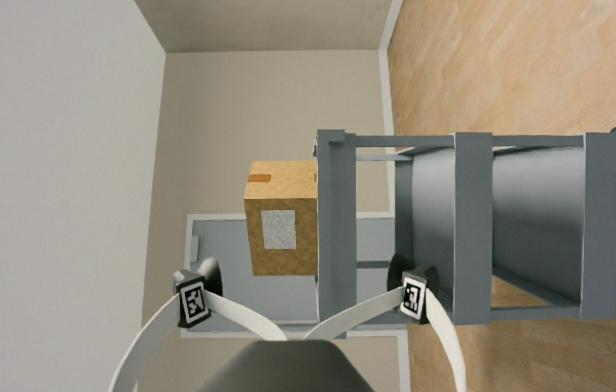

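Call:
move(
  r1={"base":{"translate_m":0.5},"pace":"default"},
  r2={"base":{"translate_m":0.42,"strafe_m":0.02},"joints":{"lift_m":0.66,"gripper_m":0.141}},
  blocking=false,
)

Call:
wait(
  seconds=2.5,
)

Call:
wait(
  seconds=2,
  cameras=["r1_head_camera","r1_head_left_camera","r2_head_camera","r2_head_left_camera","r2_wrist_camera"],
)

Scene clock: 185.80 s.
move: r1 moving; r2 moving
r1.base_odometry: x=-0.394 y=+1.776 heading=+2.892
r1.turned_by_wheels: +0.001
r1.turned_by_imu: +0.001
r1.base_tilt: forward=-1.6 right=+1.2
r1.lidar_m: - 0.25 0.25 0.52 2.48 2.86 2.74 2.84 2.45 0.42 0.35 0.25
r1.base_status: translate_m moving
r1.joint_positions: lift_m=+0.300 arm_m=+0.000 wrist_yaw_rad=+3.089 wrist_pitch_rad=+0.002 wrist_roll_rad=+0.000 gripper_m=+0.056
r1.joint_status: not commanded
r1.measured_speeds: translate_m=+0.122 strafe_m=+0.000 rotate_rad=+0.004 lift_m=+0.000 arm_m=+0.000 wrist_yaw_rad=+0.000 wrist_pitch_rad=+0.000 wrist_roll_rad=+0.000
r1.motor_effort: lift_m=+14(14) arm_m=-4(4) wheel_0=+26(26) wheel_1=+16(18) wheel_2=-27(27)
r1.servo_current: wrist_yaw_rad=52(59) wrist_pitch_rad=39(46) wrist_roll_rad=59(65) gripper_m=39(46)
r1.hand_pose: x=-0.1125 y=+0.1024 z=+0.4780 quat_wxyz=(+0.026, -0.001, +0.000, +1.000) (m; r1's base frame)
r1.wrist_depth_mm: - 137 - - - - - / - 138 - - - - - / 112 138 222 - - - - / 126 144 - - - - - / - - - - - - - / 1756 1808 193 1808 188 1863 1661 / 1255 1118 1118 153 1182 1098 1229
r2.base_odometry: x=+0.032 y=-0.857 heading=-2.378
r2.turned_by_wheels: +0.000
r2.turned_by_imu: +0.001
r2.base_tilt: forward=-0.6 right=+0.1
r2.lidar_m: 0.97 3.50 2.41 2.04 2.04 2.39 2.11 2.12 2.47 2.69 2.69 3.11
r2.base_status: translate_m moving; strafe_m moving
r2.joint_positions: lift_m=+0.683 arm_m=+0.000 wrist_yaw_rad=+0.003 wrist_pitch_rad=+0.002 wrist_roll_rad=+1.568 gripper_m=+0.115
r2.joint_status: lift_m moving; gripper_m moving
r2.measured_speeds: translate_m=+0.121 strafe_m=+0.005 rotate_rad=+0.004 lift_m=-0.124 arm_m=+0.000 wrist_yaw_rad=+0.000 wrist_pitch_rad=+0.000 wrist_roll_rad=+0.000
r2.motor_effort: lift_m=+12(19) arm_m=-4(4) wheel_0=+3(10) wheel_1=+8(8) wheel_2=-12(13)
r2.servo_current: wrist_yaw_rad=46(65) wrist_pitch_rad=39(46) wrist_roll_rad=46(65) gripper_m=98(98)
r2.hand_pose: x=+0.4595 y=-0.0867 z=+0.8611 quat_wxyz=(+0.708, +0.706, +0.001, +0.000) (m; r2's base frame)
r2.wrist_depth_mm: - - - - - 1708 1182 / - - - - - 1708 1205 / - - - - - 1430 1182 / - - - 1060 - 831 - / - - - 1098 - 831 - / - - 200 831 195 1397 1138 / - - - - - 1756 1205
pictures: none

Scene clock: 188.20 s.
earlier move: r1 contact_stop; r2 done
r1.base_odometry: x=-0.422 y=+1.827 heading=+2.911
r1.turned_by_wheels: +0.019
r1.turned_by_imu: +0.051
r1.base_tilt: forward=-1.6 right=+1.3
r1.lidar_m: - 0.25 0.25 0.56 2.57 2.85 2.76 2.95 2.36 0.39 0.34 0.25
r1.base_status: translate_m contact_stop
r1.joint_positions: lift_m=+0.300 arm_m=+0.000 wrist_yaw_rad=+3.092 wrist_pitch_rad=+0.002 wrist_roll_rad=+0.000 gripper_m=+0.056
r1.joint_status: not commanded
r1.measured_speeds: translate_m=-0.028 strafe_m=-0.004 rotate_rad=-0.063 lift_m=+0.000 arm_m=+0.000 wrist_yaw_rad=+0.000 wrist_pitch_rad=+0.000 wrist_roll_rad=+0.000
r1.on_its_own: the wheels are slack since a contact_stop
r1.motor_effort: lift_m=+19(19) arm_m=+5(13) wheel_0=+1(26) wheel_1=-1(26) wheel_2=+0(28)
r1.servo_current: wrist_yaw_rad=52(85) wrist_pitch_rad=46(52) wrist_roll_rad=46(65) gripper_m=46(46)
r1.hand_pose: x=-0.1129 y=+0.1016 z=+0.4776 quat_wxyz=(+0.025, -0.001, +0.000, +1.000) (m; r1's base frame)
r1.wrist_depth_mm: - 137 - - - - - / - 137 - - - - - / 110 138 211 - - - - / 124 138 - - - - - / - - - - - - - / 1708 1756 193 1708 187 1756 1708 / 1255 1098 1118 153 1160 1098 1205
r2.base_odometry: x=-0.236 y=-1.139 heading=-2.378
r2.turned_by_wheels: +0.000
r2.turned_by_imu: +0.000
r2.base_tilt: forward=-0.7 right=+0.0
r2.lidar_m: 0.60 0.64 2.52 2.14 2.12 2.47 2.49 2.50 2.87 2.60 2.61 0.63
r2.base_status: done
r2.joint_positions: lift_m=+0.660 arm_m=+0.000 wrist_yaw_rad=+0.003 wrist_pitch_rad=+0.002 wrist_roll_rad=+1.568 gripper_m=+0.141
r2.joint_status: all done
r2.measured_speeds: all 0
r2.motor_effort: lift_m=+14(19) arm_m=-4(4) wheel_0=+3(10) wheel_1=+3(9) wheel_2=-2(14)
r2.servo_current: wrist_yaw_rad=52(65) wrist_pitch_rad=46(46) wrist_roll_rad=59(65) gripper_m=46(124)
r2.hand_pose: x=+0.4595 y=-0.0867 z=+0.8381 quat_wxyz=(+0.708, +0.706, +0.001, +0.000) (m; r2's base frame)
r2.wrist_depth_mm: - - - - - 1661 1118 / - - - 375 449 634 433 / - - - 433 - - 436 / - - 691 436 - - 436 / - - 723 442 - - 439 / - - 778 379 200 186 439 / - - - - - - 442
wait: 2.40 of 2.5 s (r2 has come to rest)
pictures: none

not run: a stop that you did not command came earlier in this reply.

Call:
stop(
  cameras=["r1_head_camera","r1_head_left_camera","r1_head_right_camera","r2_head_camera","r2_wrist_camera"],
)

Scene clock: 191.67 s.
earlier move: r1 contact_stop
stop: r1's wheels hold again
r1.base_odometry: x=-0.346 y=+1.811 heading=+2.743
r1.turned_by_wheels: -0.169
r1.turned_by_imu: -0.170
r1.base_tilt: forward=-1.6 right=+1.3
r1.lidar_m: 0.25 0.25 0.25 0.49 2.48 2.92 2.69 2.74 2.46 0.91 0.36 0.25
r1.base_status: translate_m contact_stop (by the wheels' count: -0.007 of +0.500)
r1.joint_positions: lift_m=+0.300 arm_m=+0.000 wrist_yaw_rad=+3.092 wrist_pitch_rad=+0.002 wrist_roll_rad=+0.000 gripper_m=+0.056
r1.joint_status: not commanded
r1.measured_speeds: all 0
r1.motor_effort: lift_m=+18(19) arm_m=+5(13) wheel_0=+2(26) wheel_1=+7(26) wheel_2=-11(28)
r1.servo_current: wrist_yaw_rad=46(85) wrist_pitch_rad=39(52) wrist_roll_rad=52(72) gripper_m=39(52)
r1.hand_pose: x=-0.1129 y=+0.1016 z=+0.4776 quat_wxyz=(+0.025, -0.001, +0.000, +1.000) (m; r1's base frame)
r1.wrist_depth_mm: - 136 - - - - - / - 137 - - - - - / 111 137 198 - - - - / 123 138 - - - - - / - - - - - - - / 1708 1808 194 1756 187 1921 1708 / 1255 1098 1118 153 1182 1078 1138
r2.base_odometry: x=-0.236 y=-1.139 heading=-2.378
r2.turned_by_wheels: +0.000
r2.turned_by_imu: +0.000
r2.base_tilt: forward=-0.7 right=+0.0
r2.lidar_m: 0.60 0.63 2.49 2.12 2.14 2.48 2.50 2.51 2.89 2.62 2.62 0.64
r2.base_status: done
r2.joint_positions: lift_m=+0.660 arm_m=+0.000 wrist_yaw_rad=+0.003 wrist_pitch_rad=+0.002 wrist_roll_rad=+1.568 gripper_m=+0.141
r2.joint_status: all done
r2.measured_speeds: all 0
r2.motor_effort: lift_m=+14(19) arm_m=-4(4) wheel_0=+3(10) wheel_1=+3(9) wheel_2=-2(14)
r2.servo_current: wrist_yaw_rad=52(65) wrist_pitch_rad=39(46) wrist_roll_rad=52(65) gripper_m=59(124)
r2.hand_pose: x=+0.4595 y=-0.0867 z=+0.8381 quat_wxyz=(+0.708, +0.706, +0.001, +0.000) (m; r2's base frame)
r2.wrist_depth_mm: - - - - - 1661 1160 / - - - 375 445 640 433 / - - - 433 - - 436 / - - 676 436 - - 439 / - - 732 442 - - 442 / - - 778 382 199 186 442 / - - - - - - 445
pictures: r1_head_camera, r1_head_left_camera, r1_head_right_camera, r2_head_camera, r2_wrist_camera
Images, in order (width x height): r1_head_camera 420x560, r1_head_left_camera 420x672, r1_head_right_camera 420x672, r2_head_camera 420x560, r2_wrist_camera 616x392.

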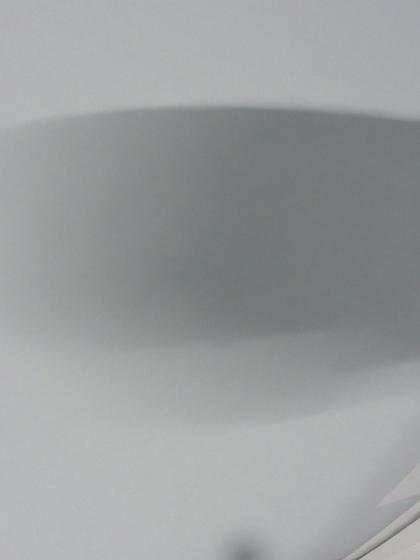

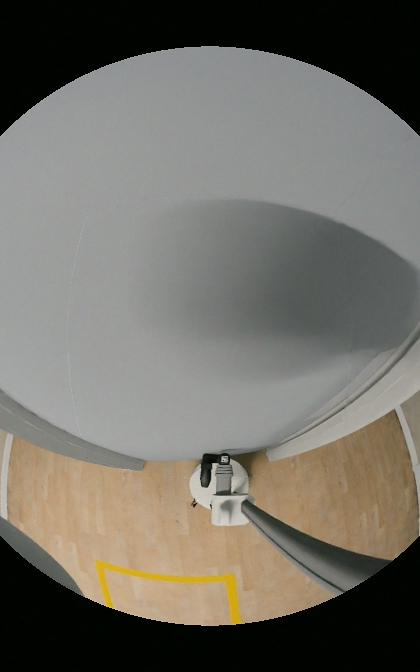

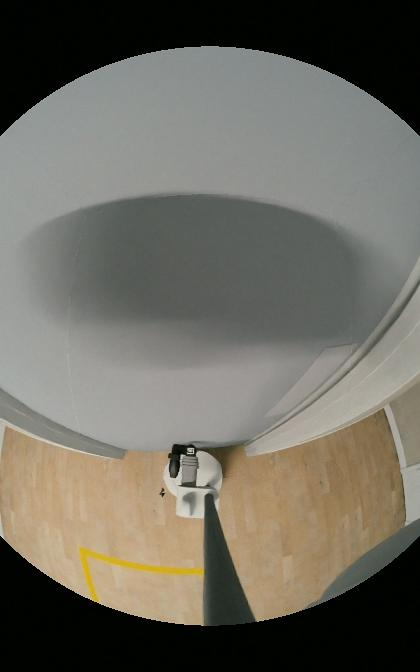

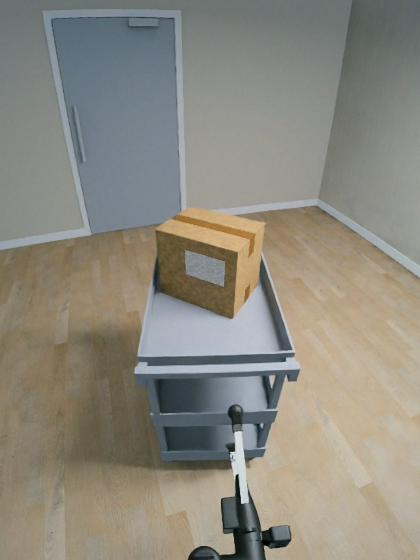

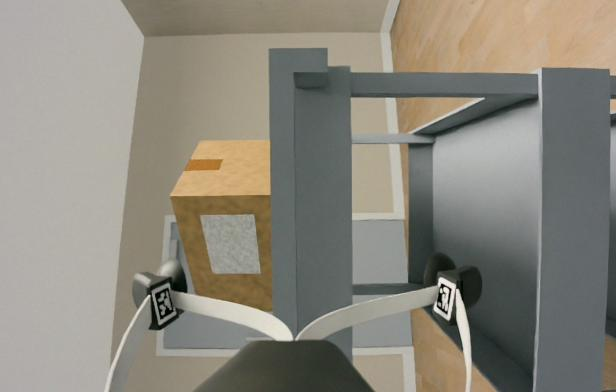

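Call:
move(
  r1={"base":{"translate_m":-0.04}},
  blocking=false,
)

Call:
wait(
  seconds=1.5,
)

Call:
move(
  r1={"base":{"rotate_rad":0.147}},
  blocking=false,
)

Call:
wait(
  seconds=1.5,
)

Call:
move(
  r1={"base":{"strafe_m":-0.08}},
  blocking=false,
)

Call:
wait(
  seconds=1.5,
)

Call:
wait(
  seconds=0.2,
  cameras=["r1_head_camera","r1_head_left_camera","r1_head_right_camera"],
)

Scene clock: 207.87 s.
move: r1 moving
r1.base_odometry: x=-0.319 y=+1.800 heading=+2.742
r1.turned_by_wheels: +0.000
r1.turned_by_imu: -0.001
r1.base_tilt: forward=-1.6 right=+1.2
r1.lidar_m: 0.25 0.25 0.28 0.59 2.46 2.90 2.66 2.71 2.49 1.17 0.37 0.25
r1.base_status: translate_m moving
r1.joint_positions: lift_m=+0.300 arm_m=+0.000 wrist_yaw_rad=+3.092 wrist_pitch_rad=+0.002 wrist_roll_rad=+0.000 gripper_m=+0.056
r1.joint_status: not commanded
r1.measured_speeds: translate_m=-0.084 strafe_m=+0.001 rotate_rad=+0.002 lift_m=+0.000 arm_m=+0.000 wrist_yaw_rad=+0.000 wrist_pitch_rad=+0.000 wrist_roll_rad=+0.000
r1.motor_effort: lift_m=+19(19) arm_m=+5(5) wheel_0=-1(7) wheel_1=-3(7) wheel_2=+0(11)
r1.servo_current: wrist_yaw_rad=39(72) wrist_pitch_rad=33(52) wrist_roll_rad=46(59) gripper_m=39(46)
r1.hand_pose: x=-0.1129 y=+0.1016 z=+0.4776 quat_wxyz=(+0.025, -0.001, +0.000, +1.000) (m; r1's base frame)
r1.wrist_depth_mm: - 137 - - - - - / - 137 - - - - - / 111 138 213 - - - - / 128 141 - - - - - / - - - - - - - / 1756 1756 194 1708 187 1808 1661 / 1255 1098 1098 153 1182 1098 1138
r2: as last shown
r2.base_tilt: forward=-0.7 right=+0.1
r2.lidar_m: 0.58 0.65 2.53 2.14 2.14 2.48 2.51 2.49 2.93 2.61 2.62 0.63
r2.motor_effort: lift_m=+14(14) arm_m=-3(4) wheel_0=+3(3) wheel_1=+3(4) wheel_2=-2(2)
r2.servo_current: wrist_yaw_rad=52(59) wrist_pitch_rad=39(46) wrist_roll_rad=52(59) gripper_m=52(52)
r2.wrist_depth_mm: - - - - - 1661 1160 / - - - 375 449 634 433 / - - - 433 - - 433 / - - 683 433 - - 439 / - - 723 439 - - 439 / - - 778 379 199 186 442 / - - - - - - 442
pictures: none

Scene clock: 208.47 s.
earlier move: r1 done
r1.base_odometry: x=-0.309 y=+1.795 heading=+2.742
r1.turned_by_wheels: +0.000
r1.turned_by_imu: +0.000
r1.base_tilt: forward=-1.6 right=+1.3
r1.lidar_m: 0.25 0.25 0.28 0.58 2.47 2.90 2.67 2.67 2.50 1.22 0.38 0.25
r1.base_status: done
r1.joint_positions: lift_m=+0.300 arm_m=+0.000 wrist_yaw_rad=+3.092 wrist_pitch_rad=+0.002 wrist_roll_rad=+0.000 gripper_m=+0.056
r1.joint_status: not commanded
r1.measured_speeds: all 0
r1.motor_effort: lift_m=+19(19) arm_m=+5(5) wheel_0=-3(7) wheel_1=-1(7) wheel_2=+1(11)
r1.servo_current: wrist_yaw_rad=46(72) wrist_pitch_rad=39(52) wrist_roll_rad=52(59) gripper_m=39(52)
r1.hand_pose: x=-0.1129 y=+0.1016 z=+0.4776 quat_wxyz=(+0.025, -0.001, +0.000, +1.000) (m; r1's base frame)
r1.wrist_depth_mm: - 137 - - - - - / - 137 - - - - - / 110 138 208 - - - - / 124 139 - - - - - / - - - - - - - / 1808 1708 194 1756 187 1983 1661 / 1281 1118 1118 154 1160 1098 1118
r2.base_odometry: x=-0.236 y=-1.139 heading=-2.378
r2.turned_by_wheels: +0.000
r2.turned_by_imu: +0.000
r2.base_tilt: forward=-0.7 right=+0.0
r2.lidar_m: 0.60 0.67 2.50 2.13 2.13 2.48 2.50 2.51 2.89 2.60 2.61 0.63
r2.base_status: not commanded
r2.joint_positions: lift_m=+0.660 arm_m=+0.000 wrist_yaw_rad=+0.003 wrist_pitch_rad=+0.002 wrist_roll_rad=+1.568 gripper_m=+0.141
r2.joint_status: not commanded
r2.measured_speeds: all 0
r2.motor_effort: lift_m=+14(14) arm_m=-4(4) wheel_0=+3(3) wheel_1=+3(4) wheel_2=-2(2)
r2.servo_current: wrist_yaw_rad=52(59) wrist_pitch_rad=46(46) wrist_roll_rad=59(59) gripper_m=52(59)
r2.hand_pose: x=+0.4595 y=-0.0867 z=+0.8381 quat_wxyz=(+0.708, +0.706, +0.001, +0.000) (m; r2's base frame)
r2.wrist_depth_mm: - - - - - 1618 1160 / - - - 375 449 634 430 / - - - 433 - - 433 / - - 683 436 - - 439 / - - 723 436 - - 442 / - - 778 379 199 186 439 / - - - - - - 445
wait: 0.60 of 1.5 s (r1 has come to rest)
pictures: none

Scene clock: 208.97 s.
move: r1 moving
r1.base_odometry: x=-0.309 y=+1.795 heading=+2.888
r1.turned_by_wheels: +0.145
r1.turned_by_imu: +0.146
r1.base_tilt: forward=-1.6 right=+1.2
r1.lidar_m: 0.25 0.25 0.33 0.60 2.55 2.75 2.63 2.76 2.40 0.59 0.31 0.25
r1.base_status: rotate_rad moving
r1.joint_positions: lift_m=+0.300 arm_m=+0.000 wrist_yaw_rad=+3.092 wrist_pitch_rad=+0.002 wrist_roll_rad=+0.000 gripper_m=+0.056
r1.joint_status: not commanded
r1.measured_speeds: translate_m=+0.000 strafe_m=-0.001 rotate_rad=+0.110 lift_m=+0.000 arm_m=+0.000 wrist_yaw_rad=+0.000 wrist_pitch_rad=+0.000 wrist_roll_rad=+0.000
r1.motor_effort: lift_m=+18(19) arm_m=+5(5) wheel_0=-2(9) wheel_1=-2(7) wheel_2=+1(7)
r1.servo_current: wrist_yaw_rad=59(65) wrist_pitch_rad=39(52) wrist_roll_rad=52(65) gripper_m=39(46)
r1.hand_pose: x=-0.1129 y=+0.1016 z=+0.4776 quat_wxyz=(+0.025, -0.001, +0.000, +1.000) (m; r1's base frame)
r1.wrist_depth_mm: - 137 - - - - - / - 137 - - - - - / 110 138 210 - - - - / 124 139 - - - - - / - - - - - - - / 1756 1808 194 1756 188 1863 1756 / 1255 1118 1098 153 1160 1160 1205
r2: as last shown
r2.base_tilt: forward=-0.7 right=+0.1
r2.lidar_m: 0.59 0.67 2.52 2.13 2.14 2.50 2.51 2.48 2.91 2.60 2.57 0.63
r2.motor_effort: lift_m=+14(14) arm_m=-4(4) wheel_0=+3(3) wheel_1=+3(3) wheel_2=-2(2)
r2.servo_current: wrist_yaw_rad=52(59) wrist_pitch_rad=46(46) wrist_roll_rad=39(65) gripper_m=52(52)
r2.wrist_depth_mm: - - - - - 1708 1138 / - - - 373 445 640 430 / - - - 433 - - 433 / - - 683 436 - - 439 / - - 732 439 - - 436 / - - 778 379 199 186 439 / - - - - - - 439
pictures: none

Scene clock: 209.30 s.
earlier move: r1 done
r1.base_odometry: x=-0.309 y=+1.795 heading=+2.889
r1.turned_by_wheels: +0.001
r1.turned_by_imu: +0.001
r1.base_tilt: forward=-1.5 right=+1.3
r1.lidar_m: 0.25 0.25 0.30 0.60 2.54 2.73 2.66 2.79 2.37 0.57 0.32 0.25
r1.base_status: done
r1.joint_positions: lift_m=+0.300 arm_m=+0.000 wrist_yaw_rad=+3.092 wrist_pitch_rad=+0.002 wrist_roll_rad=+0.000 gripper_m=+0.056
r1.joint_status: not commanded
r1.measured_speeds: all 0
r1.motor_effort: lift_m=+18(19) arm_m=+5(5) wheel_0=-2(9) wheel_1=-1(7) wheel_2=+0(7)
r1.servo_current: wrist_yaw_rad=46(65) wrist_pitch_rad=39(52) wrist_roll_rad=52(65) gripper_m=39(46)
r1.hand_pose: x=-0.1129 y=+0.1016 z=+0.4776 quat_wxyz=(+0.025, -0.001, +0.000, +1.000) (m; r1's base frame)
r1.wrist_depth_mm: - 137 - - - - - / - 137 - - - - - / 110 138 210 - - - - / 124 138 - - - - - / - - - - - - - / 1808 1808 194 1756 187 1808 1756 / 1281 1118 1098 153 1138 1138 1205
r2.base_odometry: x=-0.236 y=-1.139 heading=-2.378
r2.turned_by_wheels: +0.000
r2.turned_by_imu: +0.000
r2.base_tilt: forward=-0.7 right=+0.0
r2.lidar_m: 0.59 0.62 2.51 2.14 2.14 2.51 2.50 2.50 2.93 2.60 2.60 0.65
r2.base_status: not commanded
r2.joint_positions: lift_m=+0.660 arm_m=+0.000 wrist_yaw_rad=+0.003 wrist_pitch_rad=+0.002 wrist_roll_rad=+1.568 gripper_m=+0.141
r2.joint_status: not commanded
r2.measured_speeds: all 0
r2.motor_effort: lift_m=+14(14) arm_m=-4(4) wheel_0=+3(3) wheel_1=+3(4) wheel_2=-2(2)
r2.servo_current: wrist_yaw_rad=46(59) wrist_pitch_rad=39(46) wrist_roll_rad=59(65) gripper_m=52(52)
r2.hand_pose: x=+0.4595 y=-0.0867 z=+0.8381 quat_wxyz=(+0.708, +0.706, +0.001, +0.000) (m; r2's base frame)
r2.wrist_depth_mm: - - - - - 1708 1160 / - - - 375 449 634 436 / - - - 433 - - 436 / - - 683 439 - - 436 / - - 723 439 - - 436 / - - 778 379 200 186 442 / - - - - - - 442
wait: 0.33 of 1.5 s (r1 has come to rest)
pictures: none

Scene clock: 209.80 s.
move: r1 moving
r1.base_odometry: x=-0.300 y=+1.830 heading=+2.889
r1.turned_by_wheels: +0.000
r1.turned_by_imu: +0.000
r1.base_tilt: forward=-1.6 right=+1.3
r1.lidar_m: 0.25 0.25 0.32 0.61 2.58 2.72 2.66 2.81 2.37 0.58 0.31 0.25
r1.base_status: strafe_m moving
r1.joint_positions: lift_m=+0.300 arm_m=+0.000 wrist_yaw_rad=+3.092 wrist_pitch_rad=+0.002 wrist_roll_rad=+0.000 gripper_m=+0.056
r1.joint_status: not commanded
r1.measured_speeds: translate_m=-0.001 strafe_m=-0.141 rotate_rad=+0.006 lift_m=+0.000 arm_m=+0.000 wrist_yaw_rad=+0.000 wrist_pitch_rad=+0.000 wrist_roll_rad=+0.000
r1.motor_effort: lift_m=+18(19) arm_m=+5(5) wheel_0=+7(10) wheel_1=-10(11) wheel_2=+0(1)
r1.servo_current: wrist_yaw_rad=39(65) wrist_pitch_rad=46(46) wrist_roll_rad=46(65) gripper_m=46(46)
r1.hand_pose: x=-0.1129 y=+0.1016 z=+0.4776 quat_wxyz=(+0.025, -0.001, +0.000, +1.000) (m; r1's base frame)
r1.wrist_depth_mm: - 137 - - - - - / - 137 - - - - - / 111 138 213 - - - - / 128 141 - - - - - / - - - - - - - / 1808 1808 193 1808 188 1863 1708 / 1229 1118 1098 154 1160 1160 1205
r2: as last shown
r2.base_tilt: forward=-0.7 right=+0.1
r2.lidar_m: 0.60 0.62 2.51 2.14 2.13 2.45 2.51 2.48 2.89 2.60 2.62 0.60
r2.motor_effort: lift_m=+14(14) arm_m=-4(4) wheel_0=+3(3) wheel_1=+3(3) wheel_2=-2(2)
r2.servo_current: wrist_yaw_rad=52(52) wrist_pitch_rad=46(46) wrist_roll_rad=52(59) gripper_m=46(52)
r2.wrist_depth_mm: - - - - - 1708 1160 / - - - 375 449 634 436 / - - - 436 - - 433 / - - 683 436 - - 436 / - - 732 439 - - 439 / - - 778 379 200 186 445 / - - - - - - 449
pictures: none

Scene clock: 210.63 s.
earlier move: r1 done
r1.base_odometry: x=-0.289 y=+1.873 heading=+2.889
r1.turned_by_wheels: +0.000
r1.turned_by_imu: +0.000
r1.base_tilt: forward=-1.6 right=+1.3
r1.lidar_m: 0.25 0.25 0.32 0.67 2.62 2.73 2.63 2.79 2.30 0.59 0.31 0.25
r1.base_status: done
r1.joint_positions: lift_m=+0.300 arm_m=+0.000 wrist_yaw_rad=+3.092 wrist_pitch_rad=+0.002 wrist_roll_rad=+0.000 gripper_m=+0.056
r1.joint_status: not commanded
r1.measured_speeds: all 0
r1.motor_effort: lift_m=+19(19) arm_m=+5(5) wheel_0=+1(10) wheel_1=+0(11) wheel_2=+0(1)
r1.servo_current: wrist_yaw_rad=39(65) wrist_pitch_rad=33(52) wrist_roll_rad=46(65) gripper_m=39(46)
r1.hand_pose: x=-0.1129 y=+0.1016 z=+0.4776 quat_wxyz=(+0.025, -0.001, +0.000, +1.000) (m; r1's base frame)
r1.wrist_depth_mm: - 137 - - - - - / - 137 - - - - - / 110 138 210 - - - - / 124 139 - - - - - / - - - - - - - / 1756 1708 194 1808 187 1708 1808 / 1255 1118 1118 143 1160 1138 1205
r2.base_odometry: x=-0.236 y=-1.139 heading=-2.378
r2.turned_by_wheels: +0.000
r2.turned_by_imu: +0.000
r2.base_tilt: forward=-0.7 right=+0.0
r2.lidar_m: 0.60 0.64 2.49 2.14 2.11 2.50 2.49 2.51 2.94 2.61 2.61 0.62
r2.base_status: not commanded
r2.joint_positions: lift_m=+0.660 arm_m=+0.000 wrist_yaw_rad=+0.003 wrist_pitch_rad=+0.002 wrist_roll_rad=+1.568 gripper_m=+0.141
r2.joint_status: not commanded
r2.measured_speeds: all 0
r2.motor_effort: lift_m=+14(14) arm_m=-4(4) wheel_0=+3(4) wheel_1=+3(4) wheel_2=-2(2)
r2.servo_current: wrist_yaw_rad=33(52) wrist_pitch_rad=39(46) wrist_roll_rad=52(59) gripper_m=52(52)
r2.hand_pose: x=+0.4595 y=-0.0867 z=+0.8381 quat_wxyz=(+0.708, +0.706, +0.001, +0.000) (m; r2's base frame)
r2.wrist_depth_mm: - - - - - 1661 1160 / - - - 377 449 634 433 / - - - 433 - - 436 / - - 691 436 - - 433 / - - 732 439 - - 439 / - - 788 379 199 186 445 / - - - - - - 442
wait: 0.83 of 1.5 s (r1 has come to rest)
pictures: none

Scene clock: 210.83 s.
r1.base_odometry: x=-0.289 y=+1.873 heading=+2.889
r1.turned_by_wheels: +0.000
r1.turned_by_imu: +0.000
r1.base_tilt: forward=-1.6 right=+1.2
r1.lidar_m: 0.25 0.25 0.34 0.66 2.63 2.75 2.65 2.78 2.30 0.56 0.30 0.25
r1.base_status: done
r1.joint_positions: lift_m=+0.300 arm_m=+0.000 wrist_yaw_rad=+3.092 wrist_pitch_rad=+0.002 wrist_roll_rad=+0.000 gripper_m=+0.056
r1.joint_status: not commanded
r1.measured_speeds: all 0
r1.motor_effort: lift_m=+19(19) arm_m=+5(5) wheel_0=+2(10) wheel_1=+0(11) wheel_2=+1(1)
r1.servo_current: wrist_yaw_rad=52(65) wrist_pitch_rad=46(52) wrist_roll_rad=39(65) gripper_m=46(46)
r1.hand_pose: x=-0.1129 y=+0.1016 z=+0.4776 quat_wxyz=(+0.025, -0.001, +0.000, +1.000) (m; r1's base frame)
r1.wrist_depth_mm: - 137 - - - - - / - 137 - - - - - / 110 138 210 - - - - / 125 139 - - - - - / - - - - - - - / 1756 1756 193 1756 187 1756 1808 / 1255 1078 1118 143 1205 1182 1229
r2.base_odometry: x=-0.236 y=-1.139 heading=-2.378
r2.turned_by_wheels: +0.000
r2.turned_by_imu: +0.000
r2.base_tilt: forward=-0.7 right=+0.1
r2.lidar_m: 0.58 0.62 2.50 2.17 2.14 2.50 2.52 2.50 2.91 2.61 2.61 0.63
r2.base_status: not commanded
r2.joint_positions: lift_m=+0.660 arm_m=+0.000 wrist_yaw_rad=+0.003 wrist_pitch_rad=+0.002 wrist_roll_rad=+1.568 gripper_m=+0.141
r2.joint_status: not commanded
r2.measured_speeds: all 0
r2.motor_effort: lift_m=+14(14) arm_m=-4(4) wheel_0=+3(4) wheel_1=+3(4) wheel_2=-2(2)
r2.servo_current: wrist_yaw_rad=39(52) wrist_pitch_rad=33(46) wrist_roll_rad=46(59) gripper_m=52(52)
r2.hand_pose: x=+0.4595 y=-0.0867 z=+0.8381 quat_wxyz=(+0.708, +0.706, +0.001, +0.000) (m; r2's base frame)
r2.wrist_depth_mm: - - - - - 1661 1118 / - - - 370 449 647 436 / - - - 430 - - 433 / - - 676 439 - - 436 / - - 723 439 - - 442 / - - 778 382 199 186 442 / - - - - - - 445
wait: 0.20 s; no rest
pictures: r1_head_camera, r1_head_left_camera, r1_head_right_camera
Images, in order (width x height): r1_head_camera 420x560, r1_head_left_camera 420x672, r1_head_right_camera 420x672.

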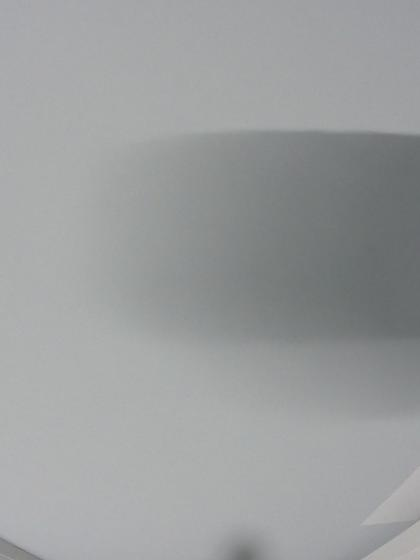

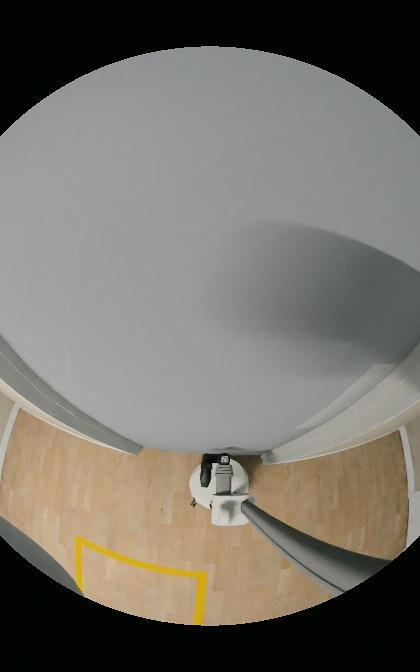

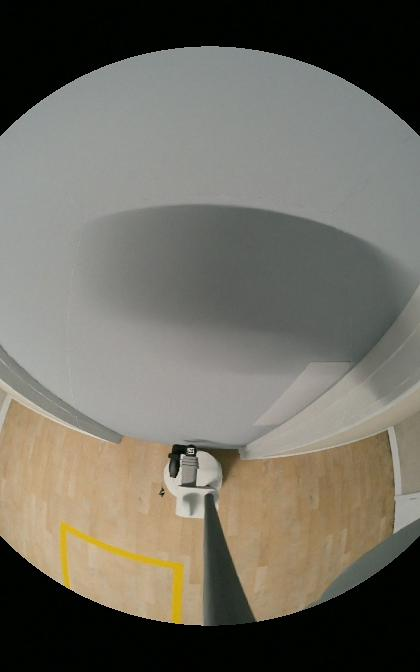

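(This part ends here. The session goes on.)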